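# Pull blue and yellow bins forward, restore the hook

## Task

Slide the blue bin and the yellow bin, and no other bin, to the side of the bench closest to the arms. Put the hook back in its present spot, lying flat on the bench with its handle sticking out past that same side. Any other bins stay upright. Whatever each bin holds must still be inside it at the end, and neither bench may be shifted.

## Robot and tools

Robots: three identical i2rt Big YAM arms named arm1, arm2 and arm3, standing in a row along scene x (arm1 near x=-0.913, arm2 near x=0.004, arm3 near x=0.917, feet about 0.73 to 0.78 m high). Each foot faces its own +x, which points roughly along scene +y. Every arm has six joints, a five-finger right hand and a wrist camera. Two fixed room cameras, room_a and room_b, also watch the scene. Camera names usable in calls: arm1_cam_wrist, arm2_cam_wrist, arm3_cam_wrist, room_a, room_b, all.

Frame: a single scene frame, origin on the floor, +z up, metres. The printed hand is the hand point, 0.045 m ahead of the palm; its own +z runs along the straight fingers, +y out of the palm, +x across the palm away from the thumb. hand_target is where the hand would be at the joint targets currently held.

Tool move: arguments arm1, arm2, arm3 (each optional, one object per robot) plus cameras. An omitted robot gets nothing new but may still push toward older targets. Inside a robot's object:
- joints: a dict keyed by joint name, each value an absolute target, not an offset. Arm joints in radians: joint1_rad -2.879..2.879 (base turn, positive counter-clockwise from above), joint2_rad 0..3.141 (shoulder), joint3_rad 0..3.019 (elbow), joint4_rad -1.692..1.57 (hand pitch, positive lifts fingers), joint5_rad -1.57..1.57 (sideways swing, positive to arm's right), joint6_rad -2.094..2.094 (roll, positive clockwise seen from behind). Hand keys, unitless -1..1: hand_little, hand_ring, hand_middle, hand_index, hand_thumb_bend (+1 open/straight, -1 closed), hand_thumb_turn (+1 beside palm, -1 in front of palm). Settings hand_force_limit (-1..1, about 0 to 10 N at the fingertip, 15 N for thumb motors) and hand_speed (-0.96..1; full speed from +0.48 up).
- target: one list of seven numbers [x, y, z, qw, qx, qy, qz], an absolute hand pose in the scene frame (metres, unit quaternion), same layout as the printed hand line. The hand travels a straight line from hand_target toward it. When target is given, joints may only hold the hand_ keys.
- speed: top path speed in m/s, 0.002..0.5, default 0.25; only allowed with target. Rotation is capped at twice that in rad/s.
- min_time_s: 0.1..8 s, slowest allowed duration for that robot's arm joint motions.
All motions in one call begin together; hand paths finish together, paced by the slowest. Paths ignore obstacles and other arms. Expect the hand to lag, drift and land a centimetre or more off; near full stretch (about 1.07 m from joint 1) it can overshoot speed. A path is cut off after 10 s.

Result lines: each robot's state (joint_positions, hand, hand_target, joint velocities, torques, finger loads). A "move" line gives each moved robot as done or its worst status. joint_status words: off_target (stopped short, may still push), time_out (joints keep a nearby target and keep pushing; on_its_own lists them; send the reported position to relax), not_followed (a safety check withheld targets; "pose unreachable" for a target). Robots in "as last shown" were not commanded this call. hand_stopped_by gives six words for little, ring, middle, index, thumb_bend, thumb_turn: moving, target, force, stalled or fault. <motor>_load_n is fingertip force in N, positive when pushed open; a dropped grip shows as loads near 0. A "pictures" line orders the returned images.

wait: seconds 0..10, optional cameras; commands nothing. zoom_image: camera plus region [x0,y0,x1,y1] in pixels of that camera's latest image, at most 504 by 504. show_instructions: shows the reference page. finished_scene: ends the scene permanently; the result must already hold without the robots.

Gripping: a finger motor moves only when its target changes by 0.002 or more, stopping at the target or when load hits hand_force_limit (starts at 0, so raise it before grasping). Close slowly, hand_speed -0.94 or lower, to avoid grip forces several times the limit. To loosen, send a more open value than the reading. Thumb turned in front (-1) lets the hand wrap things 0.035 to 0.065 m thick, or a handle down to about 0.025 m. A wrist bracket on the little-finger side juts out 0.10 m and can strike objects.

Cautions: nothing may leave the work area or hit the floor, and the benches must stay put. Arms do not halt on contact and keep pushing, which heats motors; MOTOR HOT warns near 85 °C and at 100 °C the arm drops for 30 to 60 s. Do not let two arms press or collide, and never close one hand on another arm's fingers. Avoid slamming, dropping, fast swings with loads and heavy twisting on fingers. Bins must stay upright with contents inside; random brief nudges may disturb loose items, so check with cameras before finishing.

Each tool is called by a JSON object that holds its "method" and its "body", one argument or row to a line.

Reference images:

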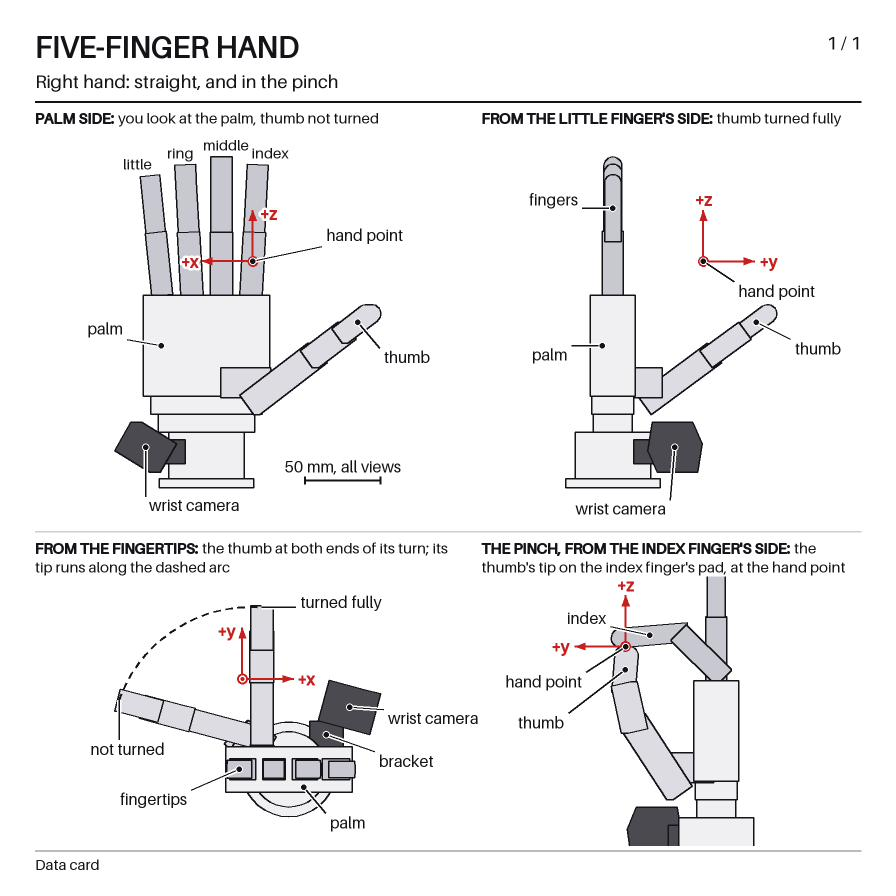

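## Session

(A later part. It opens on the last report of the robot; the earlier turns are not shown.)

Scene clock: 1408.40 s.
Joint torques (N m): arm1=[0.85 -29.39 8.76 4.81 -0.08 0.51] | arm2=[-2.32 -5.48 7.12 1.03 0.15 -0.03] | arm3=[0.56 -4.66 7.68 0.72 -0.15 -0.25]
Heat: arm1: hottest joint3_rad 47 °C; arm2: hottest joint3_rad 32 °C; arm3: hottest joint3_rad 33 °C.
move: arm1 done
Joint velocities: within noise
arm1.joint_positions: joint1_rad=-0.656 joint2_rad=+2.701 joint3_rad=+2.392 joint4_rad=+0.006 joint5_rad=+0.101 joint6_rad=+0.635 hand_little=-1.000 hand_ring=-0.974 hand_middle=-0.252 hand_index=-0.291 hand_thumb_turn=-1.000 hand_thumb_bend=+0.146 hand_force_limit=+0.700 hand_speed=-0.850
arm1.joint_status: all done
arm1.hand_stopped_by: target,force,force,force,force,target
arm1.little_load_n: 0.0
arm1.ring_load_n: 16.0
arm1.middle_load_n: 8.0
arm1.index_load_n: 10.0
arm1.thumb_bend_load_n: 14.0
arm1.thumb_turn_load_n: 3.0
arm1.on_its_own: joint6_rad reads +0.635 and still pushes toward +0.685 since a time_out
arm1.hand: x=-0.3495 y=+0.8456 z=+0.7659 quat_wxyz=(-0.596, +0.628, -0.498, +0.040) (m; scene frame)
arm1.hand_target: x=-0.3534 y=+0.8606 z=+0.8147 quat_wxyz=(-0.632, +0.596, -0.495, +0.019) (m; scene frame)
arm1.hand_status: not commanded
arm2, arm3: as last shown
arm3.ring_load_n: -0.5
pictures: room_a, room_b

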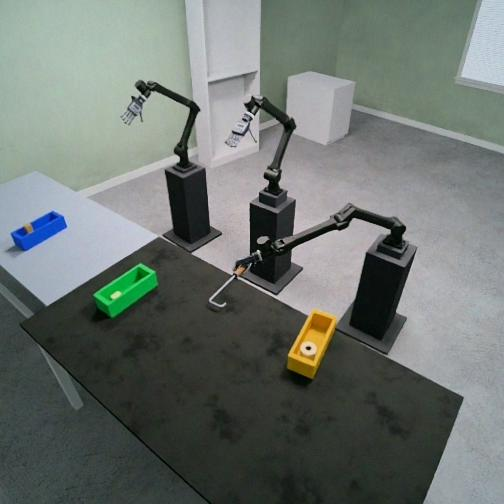

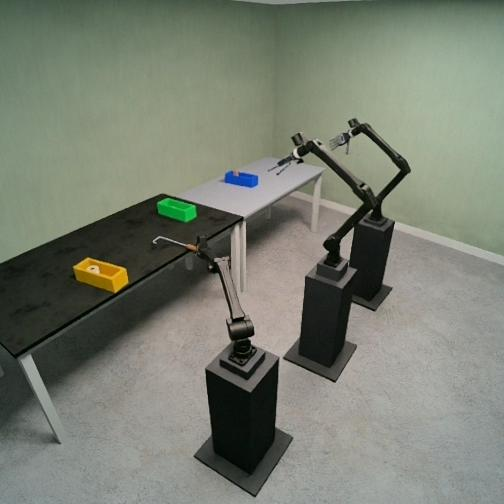

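{"method": "move", "body": {
  "arm1": {"joints":{"joint4_rad":0.018},"min_time_s":1.5},
  "cameras": ["room_a","room_b"]
}}

{"method": "zoom_image", "body": {
  "camera": "room_a",
  "region": [190, 230, 280, 320]
}}

{"method": "zoom_image", "body": {
  "camera": "room_b",
  "region": [130, 190, 220, 280]
}}

Scene clock: 1426.10 s.
Joint torques (N m): arm1=[1.03 -29.27 8.72 3.43 -0.09 0.52] | arm2=[-2.08 -5.95 7.02 1.2 0.19 0.01] | arm3=[0.85 -5.25 7.66 0.81 -0.12 -0.24]
Heat: arm1: hottest joint3_rad 46 °C; arm2: hottest joint3_rad 32 °C; arm3: hottest joint3_rad 33 °C.
move: arm1 done
Joint velocities: within noise
arm1.joint_positions: joint1_rad=-0.656 joint2_rad=+2.701 joint3_rad=+2.392 joint4_rad=-0.001 joint5_rad=+0.101 joint6_rad=+0.635 hand_little=-1.000 hand_ring=-0.974 hand_middle=-0.252 hand_index=-0.291 hand_thumb_turn=-1.000 hand_thumb_bend=+0.146 hand_force_limit=+0.700 hand_speed=-0.850
arm1.joint_status: all done
arm1.hand_stopped_by: target,force,force,force,force,target
arm1.little_load_n: -0.5
arm1.ring_load_n: 16.0
arm1.middle_load_n: 8.0
arm1.index_load_n: 10.5
arm1.thumb_bend_load_n: 14.0
arm1.thumb_turn_load_n: 3.0
arm1.on_its_own: joint6_rad reads +0.635 and still pushes toward +0.685 since a time_out
arm1.hand: x=-0.3498 y=+0.8449 z=+0.7642 quat_wxyz=(-0.593, +0.630, -0.499, +0.040) (m; scene frame)
arm1.hand_target: x=-0.3555 y=+0.8576 z=+0.8038 quat_wxyz=(-0.616, +0.606, -0.502, +0.020) (m; scene frame)
arm1.hand_status: not commanded
arm2, arm3: as last shown
arm3.ring_load_n: 0.0
pictures: room_a, room_b

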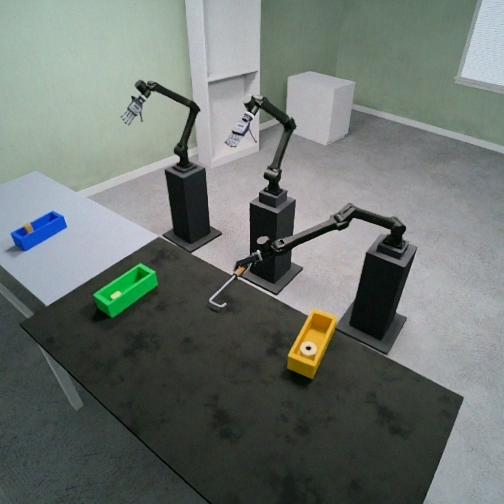

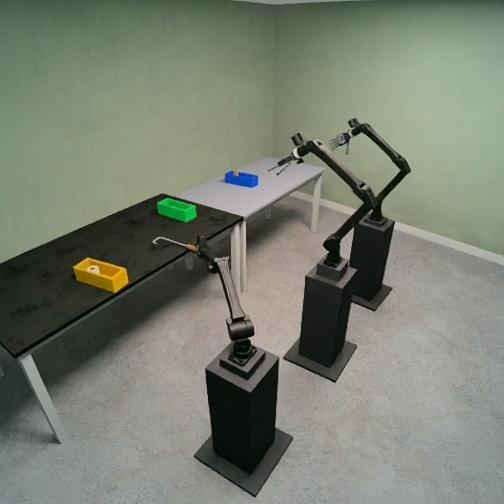

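Scaled by 5.600 from the camera's 504x504 image, which has a finer 720x720 frame.

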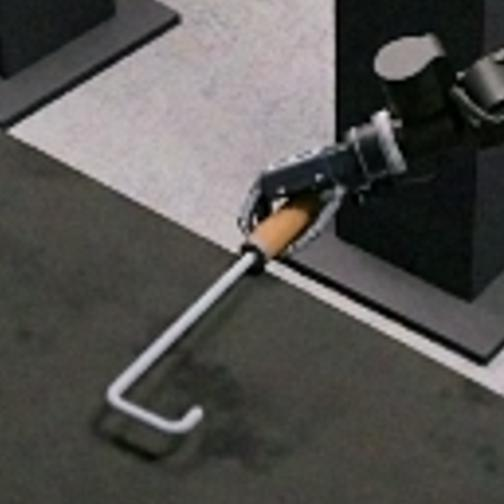

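Scaled by 5.600 from the camera's 504x504 image, which has a finer 720x720 frame.

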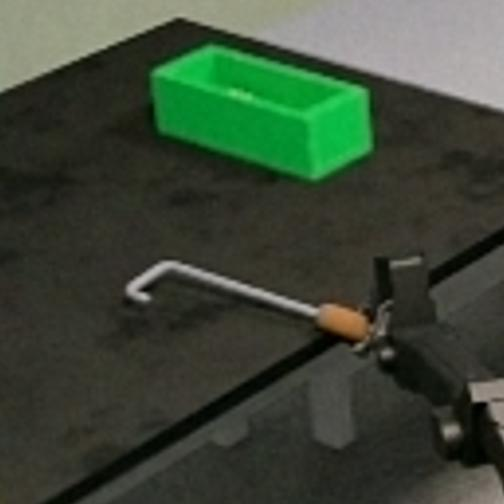

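{"method": "move", "body": {
  "arm1": {"joints":{"joint4_rad":-0.025},"min_time_s":1.5},
  "cameras": ["room_a","room_b"]
}}

{"method": "zoom_image", "body": {
  "camera": "room_a",
  "region": [190, 230, 280, 320]
}}

Scene clock: 1432.97 s.
Joint torques (N m): arm1=[0.97 -28.81 8.77 2.41 -0.08 0.39] | arm2=[-2.26 -5.48 7.09 1.13 0.19 0.02] | arm3=[0.15 -5.25 7.53 0.84 -0.19 -0.25]
Heat: arm1: hottest joint3_rad 46 °C; arm2: hottest joint3_rad 32 °C; arm3: hottest joint3_rad 33 °C.
move: arm1 done
Joint velocities: arm1=[within noise] | arm2=[within noise] | arm3=[-0.044 0.005 -0.017 0.012 -0.022 -0.037]
arm1.joint_positions: joint1_rad=-0.656 joint2_rad=+2.700 joint3_rad=+2.392 joint4_rad=-0.022 joint5_rad=+0.101 joint6_rad=+0.651 hand_little=-1.000 hand_ring=-0.974 hand_middle=-0.252 hand_index=-0.291 hand_thumb_turn=-1.000 hand_thumb_bend=+0.146 hand_force_limit=+0.700 hand_speed=-0.850
arm1.joint_status: all done
arm1.hand_stopped_by: target,force,force,force,force,target
arm1.little_load_n: 0.0
arm1.ring_load_n: 16.0
arm1.middle_load_n: 8.0
arm1.index_load_n: 10.5
arm1.thumb_bend_load_n: 13.5
arm1.thumb_turn_load_n: 3.0
arm1.hand: x=-0.3514 y=+0.8436 z=+0.7604 quat_wxyz=(-0.585, +0.631, -0.508, +0.035) (m; scene frame)
arm1.hand_target: x=-0.3579 y=+0.8542 z=+0.7928 quat_wxyz=(-0.599, +0.617, -0.510, +0.021) (m; scene frame)
arm1.hand_status: not commanded
arm2, arm3: as last shown
pictures: room_a, room_b

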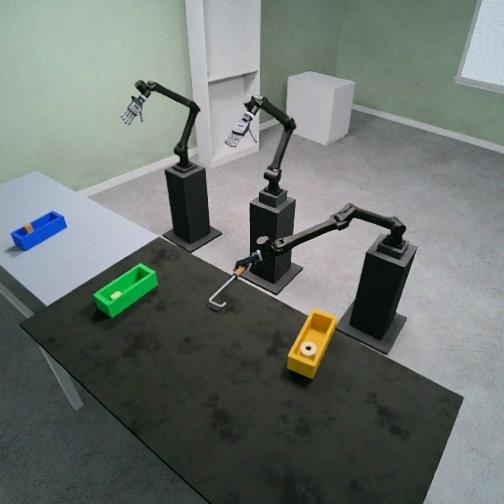

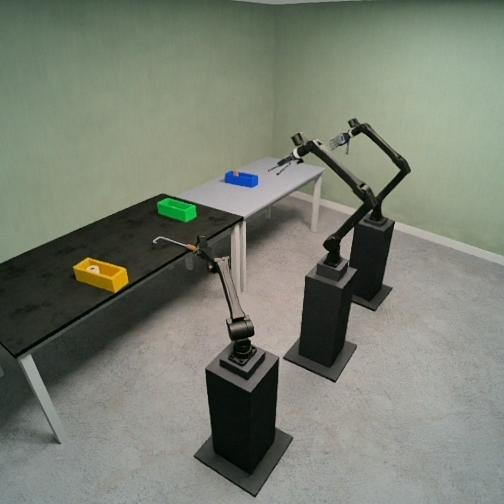

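Scaled by 5.600 from the camera's 504x504 image, which has a finer 720x720 frame.

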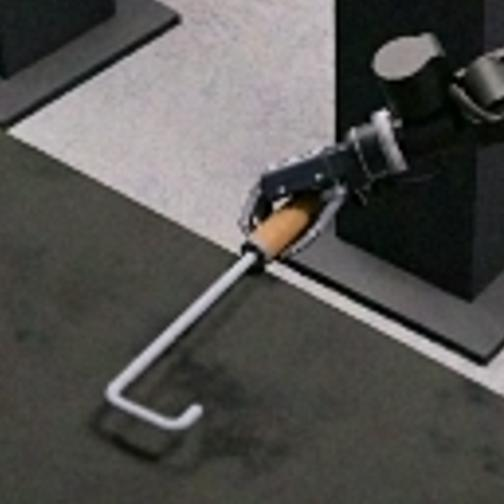

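{"method": "move", "body": {
  "arm1": {"joints":{"joint4_rad":-0.08,"joint2_rad":2.663},"min_time_s":1.5},
  "cameras": ["room_a","room_b"]
}}

{"method": "zoom_image", "body": {
  "camera": "room_a",
  "region": [190, 230, 280, 320]
}}

{"method": "zoom_image", "body": {
  "camera": "room_b",
  "region": [130, 190, 220, 280]
}}

Scene clock: 1449.87 s.
Joint torques (N m): arm1=[0.91 -29.16 8.84 2.32 -0.09 0.36] | arm2=[-1.2 -6.36 6.94 0.99 0.14 -0.01] | arm3=[0.91 -4.95 7.54 0.91 -0.13 -0.24]
Heat: arm1: hottest joint3_rad 45 °C; arm2: hottest joint3_rad 32 °C; arm3: hottest joint3_rad 33 °C.
move: arm1 done
Joint velocities: within noise
arm1.joint_positions: joint1_rad=-0.656 joint2_rad=+2.686 joint3_rad=+2.392 joint4_rad=-0.076 joint5_rad=+0.101 joint6_rad=+0.654 hand_little=-1.000 hand_ring=-0.974 hand_middle=-0.252 hand_index=-0.291 hand_thumb_turn=-1.000 hand_thumb_bend=+0.146 hand_force_limit=+0.700 hand_speed=-0.850
arm1.joint_status: all done
arm1.hand_stopped_by: target,force,force,force,force,target
arm1.little_load_n: 0.0
arm1.ring_load_n: 16.0
arm1.middle_load_n: 8.0
arm1.index_load_n: 10.5
arm1.thumb_bend_load_n: 13.5
arm1.thumb_turn_load_n: 3.5
arm1.hand: x=-0.3542 y=+0.8399 z=+0.7606 quat_wxyz=(-0.569, +0.640, -0.515, +0.035) (m; scene frame)
arm1.hand_target: x=-0.3608 y=+0.8501 z=+0.7906 quat_wxyz=(-0.582, +0.628, -0.517, +0.022) (m; scene frame)
arm1.hand_status: not commanded
arm2, arm3: as last shown
pictures: room_a, room_b

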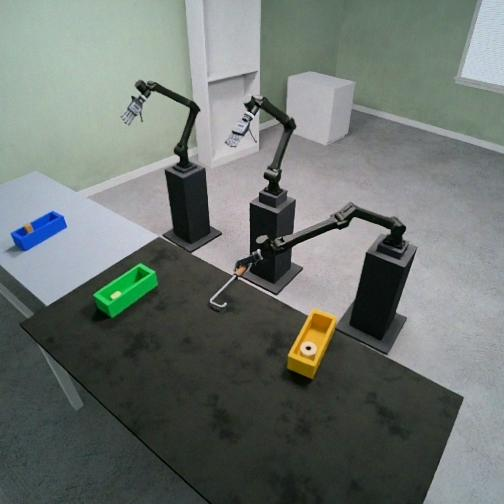

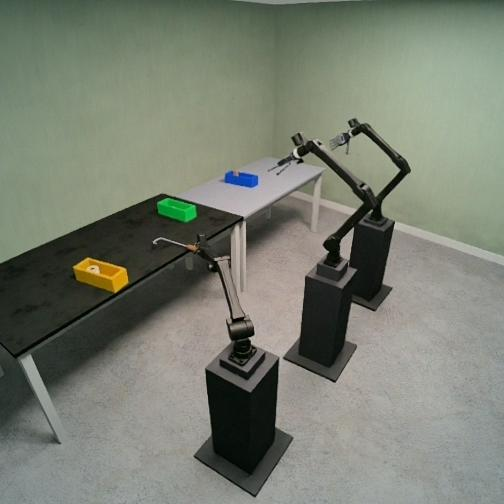

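Scaled by 5.600 from the camera's 504x504 image, which has a finer 720x720 frame.

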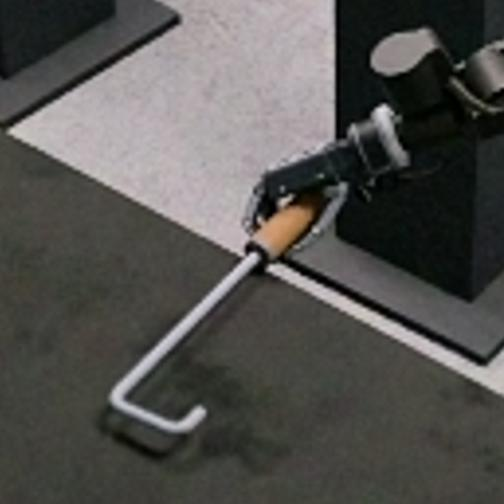

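Scaled by 5.600 from the camera's 504x504 image, which has a finer 720x720 frame.

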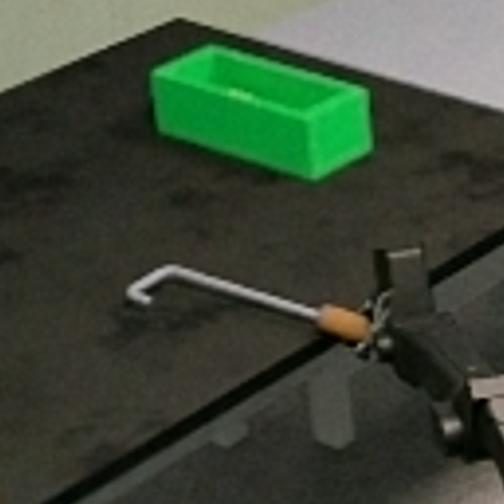

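{"method": "move", "body": {
  "arm1": {"joints":{"joint4_rad":-0.12},"min_time_s":1.5},
  "cameras": ["room_a"]
}}

{"method": "zoom_image", "body": {
  "camera": "room_a",
  "region": [190, 230, 280, 320]
}}

Scene clock: 1455.67 s.
Joint torques (N m): arm1=[0.91 -28.57 8.81 2.14 -0.1 0.3] | arm2=[-2.02 -5.13 7.21 1.13 0.15 -0.03] | arm3=[-0.15 -4.95 7.46 0.88 -0.2 -0.25]
Heat: arm1: hottest joint3_rad 44 °C; arm2: hottest joint3_rad 32 °C; arm3: hottest joint3_rad 33 °C.
move: arm1 done
Joint velocities: within noise
arm1.joint_positions: joint1_rad=-0.656 joint2_rad=+2.678 joint3_rad=+2.392 joint4_rad=-0.112 joint5_rad=+0.101 joint6_rad=+0.660 hand_little=-1.000 hand_ring=-0.974 hand_middle=-0.252 hand_index=-0.291 hand_thumb_turn=-1.000 hand_thumb_bend=+0.146 hand_force_limit=+0.700 hand_speed=-0.850
arm1.joint_status: all done
arm1.hand_stopped_by: target,force,force,force,force,target
arm1.little_load_n: 0.0
arm1.ring_load_n: 16.5
arm1.middle_load_n: 8.0
arm1.index_load_n: 10.5
arm1.thumb_bend_load_n: 13.5
arm1.thumb_turn_load_n: 3.5
arm1.hand: x=-0.3564 y=+0.8373 z=+0.7601 quat_wxyz=(-0.558, +0.645, -0.521, +0.034) (m; scene frame)
arm1.hand_target: x=-0.3635 y=+0.8463 z=+0.7808 quat_wxyz=(-0.565, +0.637, -0.523, +0.023) (m; scene frame)
arm1.hand_status: not commanded
arm2, arm3: as last shown
arm3.thumb_bend_load_n: -0.5
pictures: room_a

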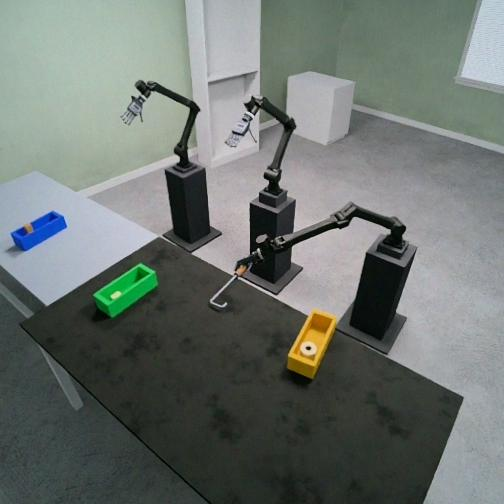

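Scaled by 5.600 from the camera's 504x504 image, which has a finer 720x720 frame.

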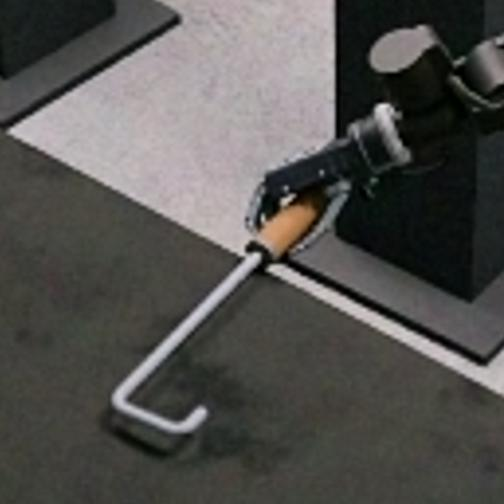

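{"method": "move", "body": {
  "arm1": {"joints":{"hand_thumb_bend":0.6,"hand_index":0.1,"hand_middle":0.1,"hand_ring":-0.3,"hand_little":-0.3,"hand_speed":-0.85}},
  "cameras": ["room_a","arm1_cam_wrist"]
}}

{"method": "zoom_image", "body": {
  "camera": "room_a",
  "region": [190, 230, 280, 320]
}}

Scene clock: 1465.73 s.
Joint torques (N m): arm1=[0.5 -28.1 8.83 2.28 -0.07 0.14] | arm2=[-1.55 -5.19 7.02 1.35 0.16 -0.04] | arm3=[0.15 -5.13 7.51 0.87 -0.17 -0.24]
Heat: arm1: hottest joint3_rad 44 °C; arm2: hottest joint3_rad 32 °C; arm3: hottest joint3_rad 33 °C.
move: arm1 done
Joint velocities: within noise
arm1.joint_positions: joint1_rad=-0.656 joint2_rad=+2.672 joint3_rad=+2.392 joint4_rad=-0.115 joint5_rad=+0.101 joint6_rad=+0.677 hand_little=-0.300 hand_ring=-0.300 hand_middle=+0.100 hand_index=+0.100 hand_thumb_turn=-1.000 hand_thumb_bend=+0.600 hand_force_limit=+0.700 hand_speed=-0.850
arm1.joint_status: all done
arm1.hand_stopped_by: target,target,target,target,target,target
arm1.little_load_n: 0.0
arm1.ring_load_n: 0.0
arm1.middle_load_n: 0.0
arm1.index_load_n: -0.5
arm1.thumb_bend_load_n: 0.0
arm1.thumb_turn_load_n: 0.0
arm1.hand: x=-0.3564 y=+0.8383 z=+0.7668 quat_wxyz=(-0.560, +0.640, -0.526, +0.029) (m; scene frame)
arm1.hand_target: x=-0.3634 y=+0.8462 z=+0.7808 quat_wxyz=(-0.565, +0.637, -0.523, +0.023) (m; scene frame)
arm1.hand_status: not commanded
arm2, arm3: as last shown
arm3.thumb_bend_load_n: 0.0
pictures: arm1_cam_wrist, room_a
camera_calibration:
arm1_cam_wrist: T_world_to_cam=[[-0.528232, -0.00676812, -0.849073, 0.467725], [-0.81424, 0.287621, 0.504269, -0.914383], [0.240798, 0.95772, -0.157441, -0.476465], [0, 0, 0, 1]] pos_world=[-0.382729, 0.722482, 0.783212]

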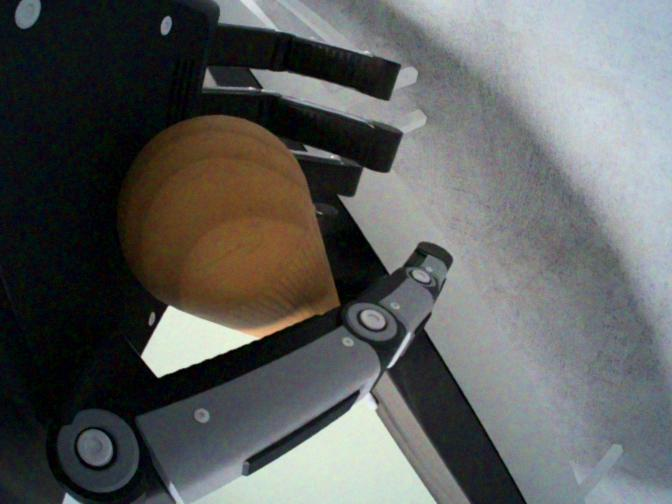

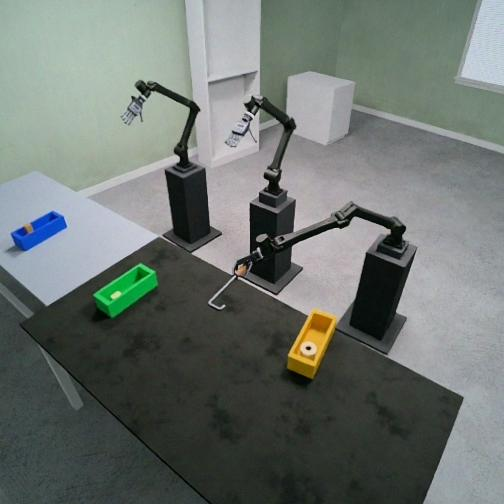

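Scaled by 5.600 from the camera's 504x504 image, which has a finer 720x720 frame.

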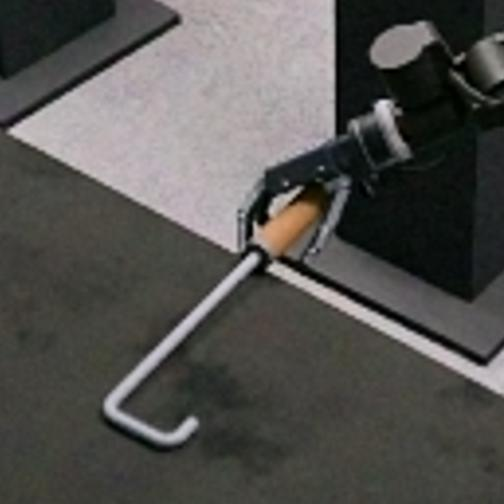

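{"method": "move", "body": {
  "arm1": {"joints":{"hand_thumb_bend":1.0,"hand_index":0.6,"hand_middle":0.6,"hand_ring":0.6,"hand_little":0.6,"hand_speed":-0.6}}
}}

{"method": "move", "body": {
  "arm1": {"target":[-0.445,0.757,0.829,-0.565,0.637,-0.523,0.023],"speed":0.08},
  "cameras": ["room_a","room_b","arm1_cam_wrist"]
}}

{"method": "zoom_image", "body": {
  "camera": "room_a",
  "region": [190, 230, 280, 320]
}}

{"method": "zoom_image", "body": {
  "camera": "room_b",
  "region": [130, 190, 220, 280]
}}

Scene clock: 1480.70 s.
Joint torques (N m): arm1=[0.97 -27.63 8.76 3.6 -0.35 0.2] | arm2=[-2.14 -5.19 7.28 1.06 0.23 -0.06] | arm3=[0.09 -5.01 7.41 0.77 -0.13 -0.22]
Heat: arm1: hottest joint3_rad 43 °C; arm2: hottest joint3_rad 32 °C; arm3: hottest joint3_rad 33 °C.
move: arm1 done
Joint velocities: within noise
arm1.joint_positions: joint1_rad=-0.661 joint2_rad=+2.672 joint3_rad=+2.392 joint4_rad=-0.145 joint5_rad=+0.107 joint6_rad=+0.671 hand_little=+0.600 hand_ring=+0.600 hand_middle=+0.600 hand_index=+0.598 hand_thumb_turn=-1.000 hand_thumb_bend=+1.000 hand_force_limit=+0.700 hand_speed=-0.600
arm1.joint_status: all done
arm1.hand_stopped_by: target,target,target,target,target,target
arm1.little_load_n: 0.0
arm1.ring_load_n: 0.0
arm1.middle_load_n: 0.0
arm1.index_load_n: -6.5
arm1.thumb_bend_load_n: 0.0
arm1.thumb_turn_load_n: 0.0
arm1.hand: x=-0.3531 y=+0.8313 z=+0.7590 quat_wxyz=(-0.547, +0.646, -0.532, +0.035) (m; scene frame)
arm1.hand_target: x=-0.3635 y=+0.8462 z=+0.7808 quat_wxyz=(-0.565, +0.637, -0.523, +0.023) (m; scene frame)
arm1.hand_status: not commanded
arm2.joint_positions: joint1_rad=+0.009 joint2_rad=+1.014 joint3_rad=+1.603 joint4_rad=-1.188 joint5_rad=-0.002 joint6_rad=-0.008 hand_little=+1.000 hand_ring=+1.000 hand_middle=+1.000 hand_index=+1.000 hand_thumb_turn=+1.000 hand_thumb_bend=+1.000 hand_force_limit=+0.000 hand_speed=-0.800
arm2.joint_status: not commanded
arm2.hand_stopped_by: target,target,target,target,target,target
arm2.little_load_n: 0.0
arm2.ring_load_n: 0.0
arm2.middle_load_n: 0.0
arm2.index_load_n: -0.5
arm2.thumb_bend_load_n: 0.0
arm2.thumb_turn_load_n: 0.0
arm2.hand: x=-0.0359 y=+0.3685 z=+1.2840 quat_wxyz=(-0.471, +0.882, +0.014, -0.002) (m; scene frame)
arm2.hand_target: x=-0.0324 y=+0.3616 z=+1.2854 quat_wxyz=(-0.470, +0.882, +0.006, +0.000) (m; scene frame)
arm2.hand_status: not commanded
arm3.joint_positions: joint1_rad=-0.008 joint2_rad=+0.997 joint3_rad=+1.608 joint4_rad=-1.190 joint5_rad=+0.003 joint6_rad=-1.290 hand_little=+1.000 hand_ring=+1.000 hand_middle=+1.000 hand_index=+1.000 hand_thumb_turn=+1.000 hand_thumb_bend=+1.000 hand_force_limit=+0.000 hand_speed=-0.800
arm3.joint_status: not commanded
arm3.hand_stopped_by: target,target,target,target,target,target
arm3.little_load_n: 0.0
arm3.ring_load_n: 0.0
arm3.middle_load_n: 0.0
arm3.index_load_n: 0.0
arm3.thumb_bend_load_n: 0.0
arm3.thumb_turn_load_n: 0.0
arm3.hand: x=+0.9987 y=+0.3855 z=+1.2469 quat_wxyz=(-0.366, +0.725, +0.500, +0.300) (m; scene frame)
arm3.hand_target: x=+0.9955 y=+0.3861 z=+1.2398 quat_wxyz=(-0.359, +0.724, +0.510, +0.294) (m; scene frame)
arm3.hand_status: not commanded
pictures: none

Scene clock: 1483.17 s.
Joint torques (N m): arm1=[1.08 -23.88 6.49 3.3 0.1 0.15] | arm2=[-2.32 -5.36 6.95 1.29 0.15 -0.02] | arm3=[-0.32 -5.01 7.56 0.68 -0.18 -0.22]
Heat: arm1: hottest joint3_rad 43 °C; arm2: hottest joint3_rad 32 °C; arm3: hottest joint3_rad 33 °C.
move: arm1 off_target
Joint velocities: within noise
arm1.joint_positions: joint1_rad=-0.635 joint2_rad=+2.250 joint3_rad=+1.723 joint4_rad=+0.126 joint5_rad=+0.115 joint6_rad=+0.685 hand_little=+0.600 hand_ring=+0.600 hand_middle=+0.600 hand_index=+0.599 hand_thumb_turn=-1.000 hand_thumb_bend=+1.000 hand_force_limit=+0.700 hand_speed=-0.600
arm1.joint_status: not commanded
arm1.hand_stopped_by: target,target,target,target,target,target
arm1.little_load_n: 0.0
arm1.ring_load_n: 0.0
arm1.middle_load_n: 0.0
arm1.index_load_n: 0.0
arm1.thumb_bend_load_n: 0.0
arm1.thumb_turn_load_n: 0.0
arm1.hand: x=-0.4375 y=+0.7535 z=+0.8187 quat_wxyz=(-0.557, +0.642, -0.526, +0.027) (m; scene frame)
arm1.hand_target: x=-0.4448 y=+0.7570 z=+0.8290 quat_wxyz=(-0.565, +0.637, -0.523, +0.023) (m; scene frame)
arm1.hand_status: off_target (0.013 m and 1.2 deg from the pose sent, 0.137 m and 2.9 deg at the start)
arm2, arm3: as last shown
arm2.middle_load_n: -0.5
arm2.index_load_n: 0.0
pictures: arm1_cam_wrist, room_a, room_b
camera_calibration:
arm1_cam_wrist: T_world_to_cam=[[-0.53248, -0.0118821, -0.846359, 0.468052], [-0.812726, 0.286577, 0.507297, -0.983284], [0.236519, 0.957984, -0.162253, -0.365703], [0, 0, 0, 1]] pos_world=[-0.463415, 0.637686, 0.835621]

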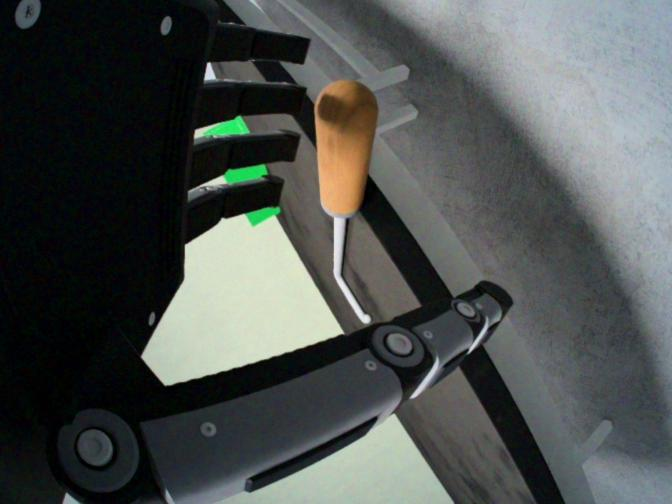

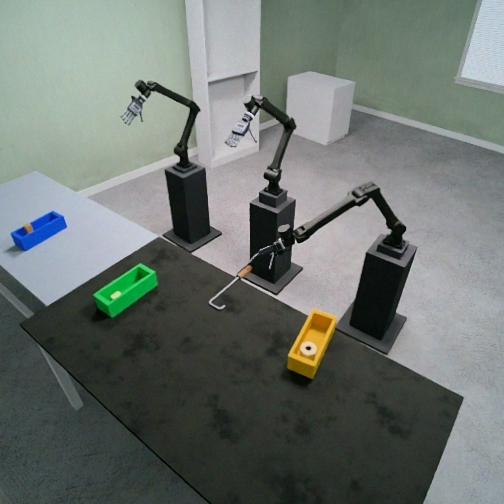

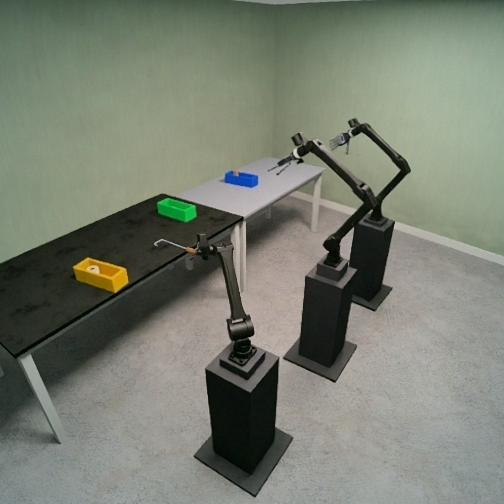

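Scaled by 5.600 from the camera's 504x504 image, which has a finer 720x720 frame.

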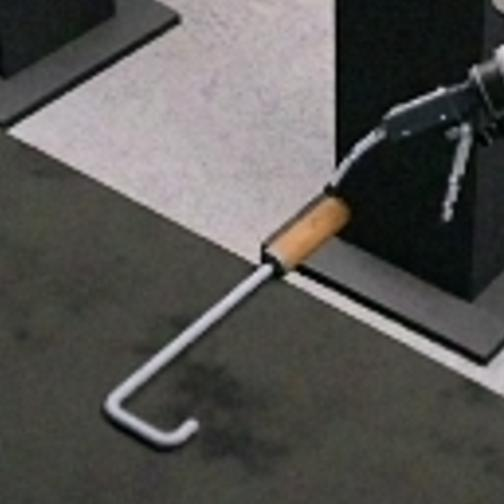

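Scaled by 5.600 from the camera's 504x504 image, which has a finer 720x720 frame.

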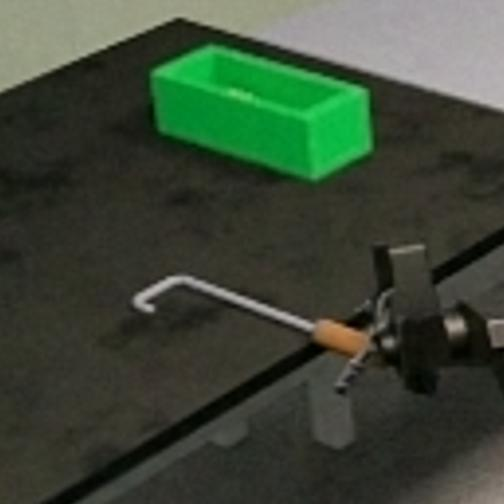

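{"method": "move", "body": {
  "arm1": {"joints":{"joint1_rad":-0.3,"joint2_rad":1.3,"joint3_rad":1.5,"joint4_rad":-0.6,"joint5_rad":0.0,"joint6_rad":0.3},"min_time_s":3},
  "arm2": {"joints":{"joint1_rad":0.3,"joint2_rad":1.3,"joint3_rad":1.7,"joint4_rad":-1.2,"joint5_rad":0.1,"joint6_rad":1.5,"hand_thumb_turn":-1.0,"hand_speed":-0.3},"min_time_s":3}
}}

{"method": "move", "body": {
  "arm1": {"joints":{"joint1_rad":0.0,"joint2_rad":1.0,"joint3_rad":1.5,"joint4_rad":-1.1,"joint5_rad":0.0,"joint6_rad":0.0},"min_time_s":2},
  "arm2": {"joints":{"joint1_rad":0.475,"joint2_rad":2.32,"joint3_rad":2.20,"joint4_rad":-1.01,"joint5_rad":0.20,"joint6_rad":1.99},"min_time_s":4},
  "cameras": ["room_a","room_b","arm2_cam_wrist"]
}}

Scene clock: 1559.93 s.
Joint torques (N m): arm1=[0.73 -10.11 7.3 2.24 -0.14 -0.02] | arm2=[-0.73 -8.18 11.74 0.83 0.28 -0.02] | arm3=[0.38 -4.72 7.61 0.73 -0.16 -0.26]
Heat: arm1: hottest joint2_rad 43 °C; arm2: hottest joint3_rad 33 °C; arm3: hottest joint3_rad 33 °C.
move: arm1 done; arm2 done
Joint velocities: within noise
arm1.joint_positions: joint1_rad=-0.308 joint2_rad=+1.299 joint3_rad=+1.514 joint4_rad=-0.593 joint5_rad=+0.002 joint6_rad=+0.308 hand_little=+0.600 hand_ring=+0.600 hand_middle=+0.600 hand_index=+0.599 hand_thumb_turn=-1.000 hand_thumb_bend=+1.000 hand_force_limit=+0.700 hand_speed=-0.600
arm1.joint_status: all done
arm1.hand_stopped_by: target,target,target,target,target,target
arm1.little_load_n: 0.0
arm1.ring_load_n: 0.0
arm1.middle_load_n: 0.0
arm1.index_load_n: 0.0
arm1.thumb_bend_load_n: 0.0
arm1.thumb_turn_load_n: 0.0
arm1.hand: x=-0.7952 y=+0.5832 z=+1.2075 quat_wxyz=(-0.566, +0.789, -0.240, -0.004) (m; scene frame)
arm1.hand_target: x=-0.8007 y=+0.5826 z=+1.1968 quat_wxyz=(-0.557, +0.797, -0.235, -0.005) (m; scene frame)
arm1.hand_status: not commanded
arm2.joint_positions: joint1_rad=+0.289 joint2_rad=+1.288 joint3_rad=+1.647 joint4_rad=-1.188 joint5_rad=+0.096 joint6_rad=+1.491 hand_little=+1.000 hand_ring=+1.000 hand_middle=+1.000 hand_index=+1.000 hand_thumb_turn=-1.000 hand_thumb_bend=+1.000 hand_force_limit=+0.000 hand_speed=-0.300
arm2.joint_status: all done
arm2.hand_stopped_by: target,target,target,target,target,target
arm2.little_load_n: 0.0
arm2.ring_load_n: 0.0
arm2.middle_load_n: 0.0
arm2.index_load_n: 0.0
arm2.thumb_bend_load_n: 0.0
arm2.thumb_turn_load_n: 0.0
arm2.hand: x=-0.1990 y=+0.4910 z=+1.2488 quat_wxyz=(-0.266, +0.760, -0.535, -0.255) (m; scene frame)
arm2.hand_target: x=-0.2054 y=+0.4933 z=+1.2699 quat_wxyz=(-0.273, +0.756, -0.532, -0.267) (m; scene frame)
arm2.hand_status: not commanded
arm3: as last shown
arm3.ring_load_n: -0.5
pictures: none

Scene clock: 1564.70 s.
Joint torques (N m): arm1=[0.73 -4.89 6.37 2.07 -0.1 -0.02] | arm2=[-0.85 -21.36 12 1.51 0.32 -0.02] | arm3=[0.21 -5.25 7.46 0.81 -0.12 -0.29]
Heat: arm1: hottest joint2_rad 42 °C; arm2: hottest joint3_rad 33 °C; arm3: hottest joint3_rad 33 °C.
move: arm1 done; arm2 done
Joint velocities: within noise
arm1.joint_positions: joint1_rad=-0.011 joint2_rad=+1.003 joint3_rad=+1.514 joint4_rad=-1.093 joint5_rad=+0.002 joint6_rad=+0.008 hand_little=+0.600 hand_ring=+0.600 hand_middle=+0.600 hand_index=+0.599 hand_thumb_turn=-1.000 hand_thumb_bend=+1.000 hand_force_limit=+0.700 hand_speed=-0.600
arm1.joint_status: all done
arm1.hand_stopped_by: target,target,target,target,target,target
arm1.little_load_n: 0.0
arm1.ring_load_n: 0.0
arm1.middle_load_n: 0.0
arm1.index_load_n: 0.0
arm1.thumb_bend_load_n: 0.0
arm1.thumb_turn_load_n: 0.0
arm1.hand: x=-0.9519 y=+0.4023 z=+1.2295 quat_wxyz=(-0.478, +0.878, +0.004, -0.001) (m; scene frame)
arm1.hand_target: x=-0.9557 y=+0.3992 z=+1.2218 quat_wxyz=(-0.470, +0.882, +0.013, -0.003) (m; scene frame)
arm1.hand_status: not commanded
arm2.joint_positions: joint1_rad=+0.464 joint2_rad=+2.308 joint3_rad=+2.150 joint4_rad=-1.029 joint5_rad=+0.196 joint6_rad=+1.981 hand_little=+1.000 hand_ring=+1.000 hand_middle=+1.000 hand_index=+1.000 hand_thumb_turn=-1.000 hand_thumb_bend=+1.000 hand_force_limit=+0.000 hand_speed=-0.300
arm2.joint_status: all done
arm2.hand_stopped_by: target,target,target,target,target,target
arm2.little_load_n: 0.0
arm2.ring_load_n: 0.0
arm2.middle_load_n: 0.0
arm2.index_load_n: 0.0
arm2.thumb_bend_load_n: 0.0
arm2.thumb_turn_load_n: 0.0
arm2.hand: x=-0.3902 y=+0.7468 z=+0.8582 quat_wxyz=(-0.159, +0.700, -0.681, -0.148) (m; scene frame)
arm2.hand_target: x=-0.4056 y=+0.7592 z=+0.8783 quat_wxyz=(-0.168, +0.694, -0.678, -0.175) (m; scene frame)
arm2.hand_status: not commanded
arm3: as last shown
arm3.little_load_n: -0.5
arm3.ring_load_n: 0.0
pictures: arm2_cam_wrist, room_a, room_b
camera_calibration:
arm2_cam_wrist: T_world_to_cam=[[-0.968453, -0.225631, -0.105776, -0.118518], [-0.21487, 0.541113, 0.813036, -1.18871], [-0.12621, 0.810115, -0.572524, -0.0463372], [0, 0, 0, 1]] pos_world=[-0.376045, 0.654022, 0.927395]

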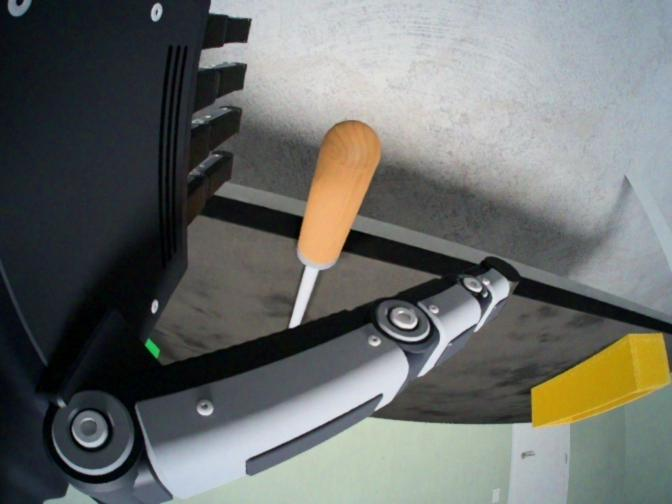

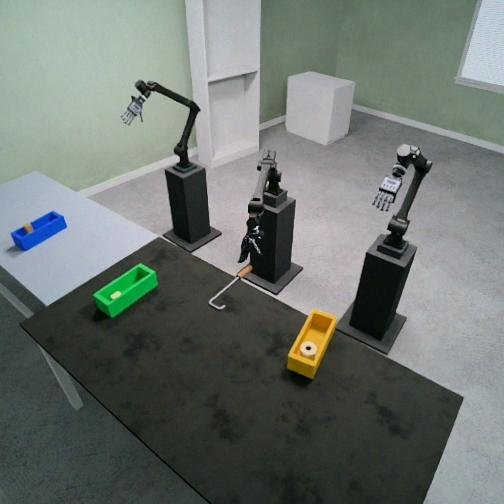

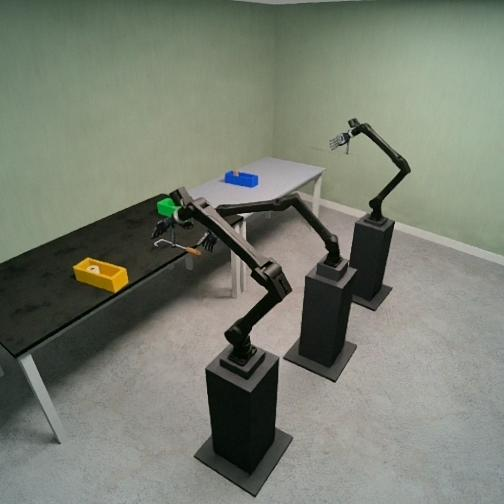

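{"method": "move", "body": {
  "arm2": {"target":[-0.421,0.799,0.836,-0.168,0.694,-0.678,-0.175],"speed":0.1},
  "cameras": ["arm2_cam_wrist","room_a","room_b"]
}}

{"method": "zoom_image", "body": {
  "camera": "arm2_cam_wrist",
  "region": [180, 60, 500, 380]
}}

Scene clock: 1612.10 s.
Joint torques (N m): arm1=[0.85 -4.72 6.42 2.04 -0.12 -0.01] | arm2=[-1.73 -23.12 12.11 0.76 0.24 0.03] | arm3=[0.73 -4.95 7.6 0.9 -0.15 -0.22]
Heat: arm1: hottest joint3_rad 38 °C; arm2: hottest joint3_rad 35 °C; arm3: hottest joint3_rad 33 °C.
move: arm2 off_target
Joint velocities: within noise
arm1, arm3: as last shown
arm1.middle_load_n: 0.5
arm2.joint_positions: joint1_rad=+0.464 joint2_rad=+2.493 joint3_rad=+2.398 joint4_rad=-1.052 joint5_rad=+0.196 joint6_rad=+1.981 hand_little=+1.000 hand_ring=+1.000 hand_middle=+1.000 hand_index=+1.000 hand_thumb_turn=-1.000 hand_thumb_bend=+1.000 hand_force_limit=+0.000 hand_speed=-0.300
arm2.joint_status: not commanded
arm2.hand_stopped_by: target,target,target,target,target,target
arm2.little_load_n: 0.0
arm2.ring_load_n: 0.0
arm2.middle_load_n: 0.0
arm2.index_load_n: 0.0
arm2.thumb_bend_load_n: 0.0
arm2.thumb_turn_load_n: 0.0
arm2.hand: x=-0.4131 y=+0.7919 z=+0.8288 quat_wxyz=(-0.165, +0.695, -0.679, -0.167) (m; scene frame)
arm2.hand_target: x=-0.4206 y=+0.7983 z=+0.8362 quat_wxyz=(-0.168, +0.694, -0.678, -0.176) (m; scene frame)
arm2.hand_status: off_target (0.013 m and 1.0 deg from the pose sent, 0.065 m and 3.4 deg at the start)
arm3.little_load_n: 0.0
pictures: arm2_cam_wrist, room_a, room_b
camera_calibration:
arm2_cam_wrist: T_world_to_cam=[[-0.97026, -0.222308, -0.0957898, -0.145258], [-0.199651, 0.511165, 0.835972, -1.18309], [-0.136878, 0.830235, -0.540347, -0.149614], [0, 0, 0, 1]] pos_world=[-0.397623, 0.696679, 0.894275]

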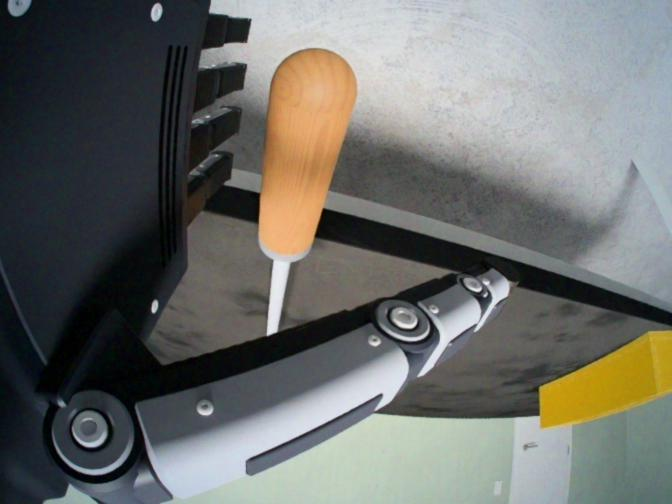

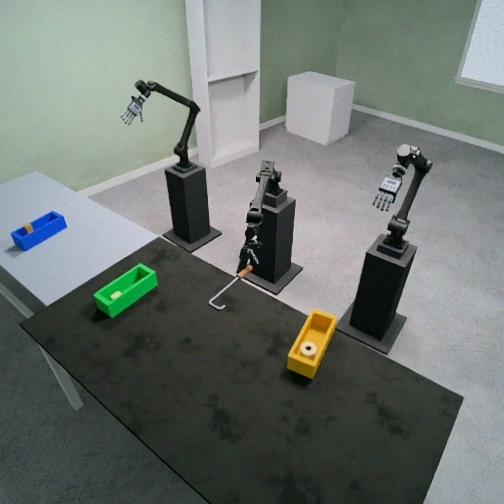

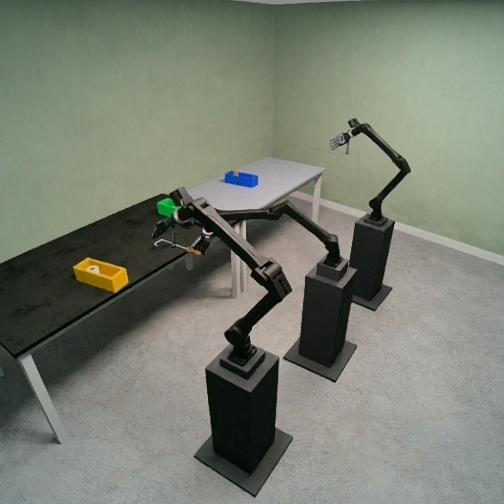

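Scaled by 1.575 from the camera's 672x504 image, which has a finer 960x720 frame.

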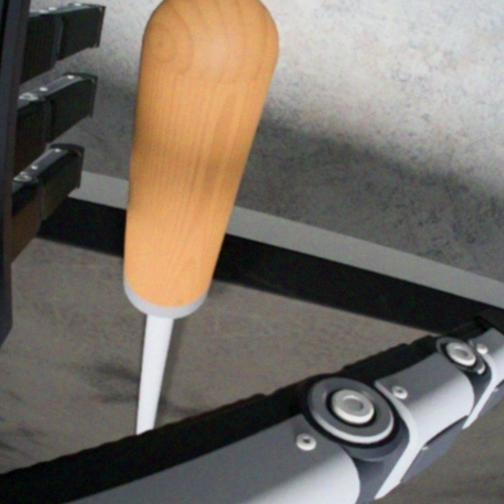

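{"method": "move", "body": {
  "arm2": {"target":[-0.4166,0.8265,0.774,-0.168,0.694,-0.678,-0.175],"speed":0.08},
  "cameras": ["arm2_cam_wrist","room_a","room_b"]
}}

{"method": "zoom_image", "body": {
  "camera": "room_a",
  "region": [200, 220, 290, 310]
}}

Scene clock: 1654.33 s.
Joint torques (N m): arm1=[0.56 -4.54 6.46 2.14 -0.11 -0.02] | arm2=[-1.96 -23.59 12.1 1.13 0.12 -0.21] | arm3=[0.32 -5.3 7.61 0.96 -0.17 -0.25]
Heat: arm1: hottest joint3_rad 37 °C; arm2: hottest joint3_rad 36 °C; arm3: hottest joint3_rad 33 °C.
move: arm2 off_target
Joint velocities: within noise
arm1, arm3: as last shown
arm1.middle_load_n: 0.0
arm2.joint_positions: joint1_rad=+0.461 joint2_rad=+2.649 joint3_rad=+2.541 joint4_rad=-1.043 joint5_rad=+0.193 joint6_rad=+1.974 hand_little=+1.000 hand_ring=+1.000 hand_middle=+1.000 hand_index=+1.000 hand_thumb_turn=-1.000 hand_thumb_bend=+1.000 hand_force_limit=+0.000 hand_speed=-0.300
arm2.joint_status: not commanded
arm2.hand_stopped_by: target,target,target,target,target,target
arm2.little_load_n: 0.0
arm2.ring_load_n: 0.0
arm2.middle_load_n: 0.0
arm2.index_load_n: 0.0
arm2.thumb_bend_load_n: 0.0
arm2.thumb_turn_load_n: -0.5
arm2.hand: x=-0.4209 y=+0.8121 z=+0.7679 quat_wxyz=(-0.164, +0.698, -0.678, -0.164) (m; scene frame)
arm2.hand_target: x=-0.4160 y=+0.8255 z=+0.7742 quat_wxyz=(-0.169, +0.694, -0.678, -0.176) (m; scene frame)
arm2.hand_status: off_target (0.016 m and 1.4 deg from the pose sent, 0.065 m and 1.0 deg at the start)
arm3.thumb_turn_load_n: -0.5
pictures: arm2_cam_wrist, room_a, room_b
camera_calibration:
arm2_cam_wrist: T_world_to_cam=[[-0.968869, -0.227569, -0.0975001, -0.147978], [-0.204606, 0.514272, 0.832863, -1.14628], [-0.139392, 0.826884, -0.544824, -0.195268], [0, 0, 0, 1]] pos_world=[-0.405126, 0.717289, 0.833878]

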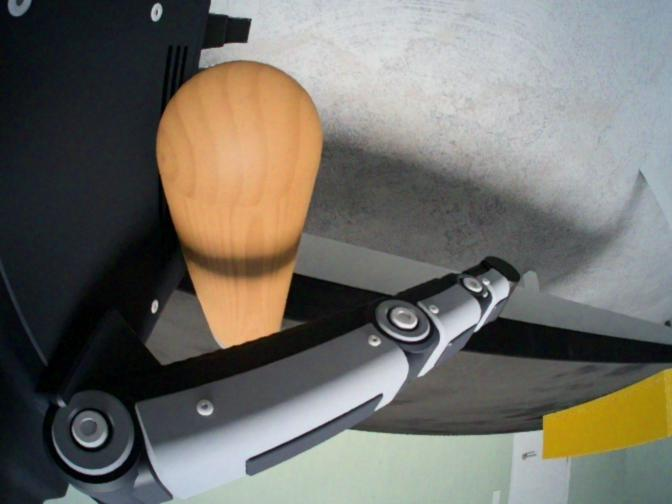

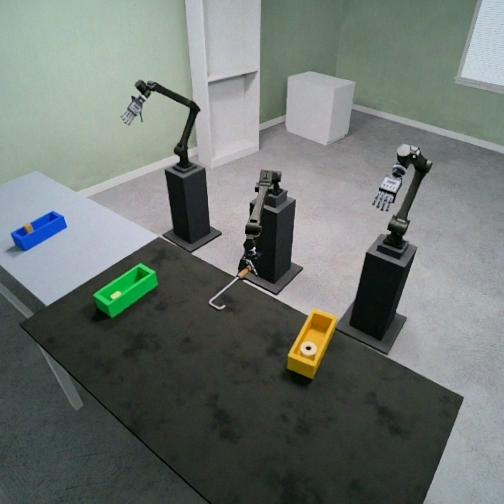

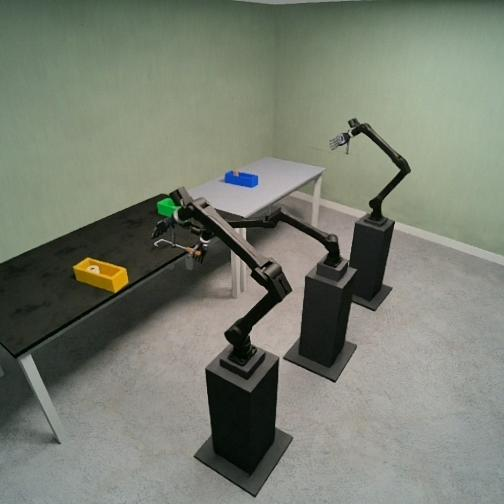

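Scaled by 5.600 from the camera's 504x504 image, which has a finer 720x720 frame.

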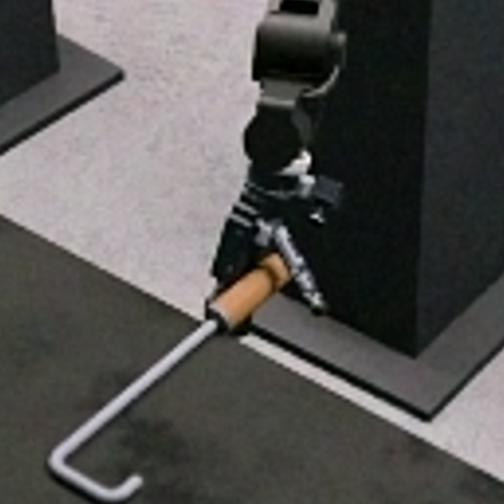

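{"method": "move", "body": {
  "arm2": {"joints":{"hand_little":0.0,"hand_ring":0.0,"hand_middle":0.2,"hand_index":0.2,"hand_thumb_bend":0.3,"hand_force_limit":-0.6,"hand_speed":-0.7}},
  "cameras": ["arm2_cam_wrist"]
}}

Scene clock: 1668.97 s.
Joint torques (N m): arm1=[0.79 -4.72 6.41 2.04 -0.1 -0.04] | arm2=[-3.43 -23.82 12.04 0.76 0.14 -0.11] | arm3=[0.5 -5.19 7.68 0.85 -0.18 -0.29]
Heat: arm1: hottest joint3_rad 37 °C; arm2: hottest joint3_rad 38 °C; arm3: hottest joint3_rad 33 °C.
move: arm2 done
Joint velocities: within noise
arm1, arm3: as last shown
arm2.joint_positions: joint1_rad=+0.461 joint2_rad=+2.650 joint3_rad=+2.541 joint4_rad=-1.043 joint5_rad=+0.192 joint6_rad=+1.973 hand_little=+0.000 hand_ring=+0.000 hand_middle=+0.200 hand_index=+0.200 hand_thumb_turn=-1.000 hand_thumb_bend=+0.300 hand_force_limit=-0.600 hand_speed=-0.700
arm2.joint_status: all done
arm2.hand_stopped_by: target,target,target,target,target,target
arm2.little_load_n: 0.0
arm2.ring_load_n: 0.0
arm2.middle_load_n: 0.0
arm2.index_load_n: 0.0
arm2.thumb_bend_load_n: 0.0
arm2.thumb_turn_load_n: 0.0
arm2.hand: x=-0.4210 y=+0.8119 z=+0.7670 quat_wxyz=(-0.163, +0.698, -0.678, -0.164) (m; scene frame)
arm2.hand_target: x=-0.4160 y=+0.8254 z=+0.7739 quat_wxyz=(-0.168, +0.694, -0.678, -0.176) (m; scene frame)
arm2.hand_status: not commanded
arm3.thumb_turn_load_n: 0.0
pictures: arm2_cam_wrist
camera_calibration:
arm2_cam_wrist: T_world_to_cam=[[-0.96872, -0.228473, -0.0968559, -0.147993], [-0.204697, 0.515047, 0.832362, -1.14584], [-0.140287, 0.826152, -0.545704, -0.194688], [0, 0, 0, 1]] pos_world=[-0.405226, 0.717191, 0.833178]

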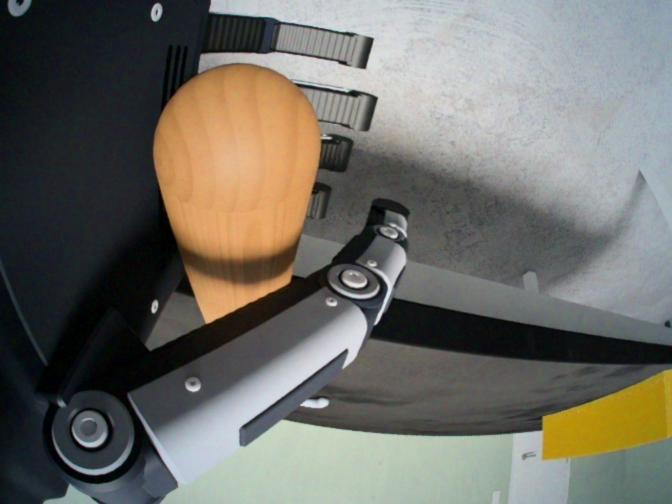

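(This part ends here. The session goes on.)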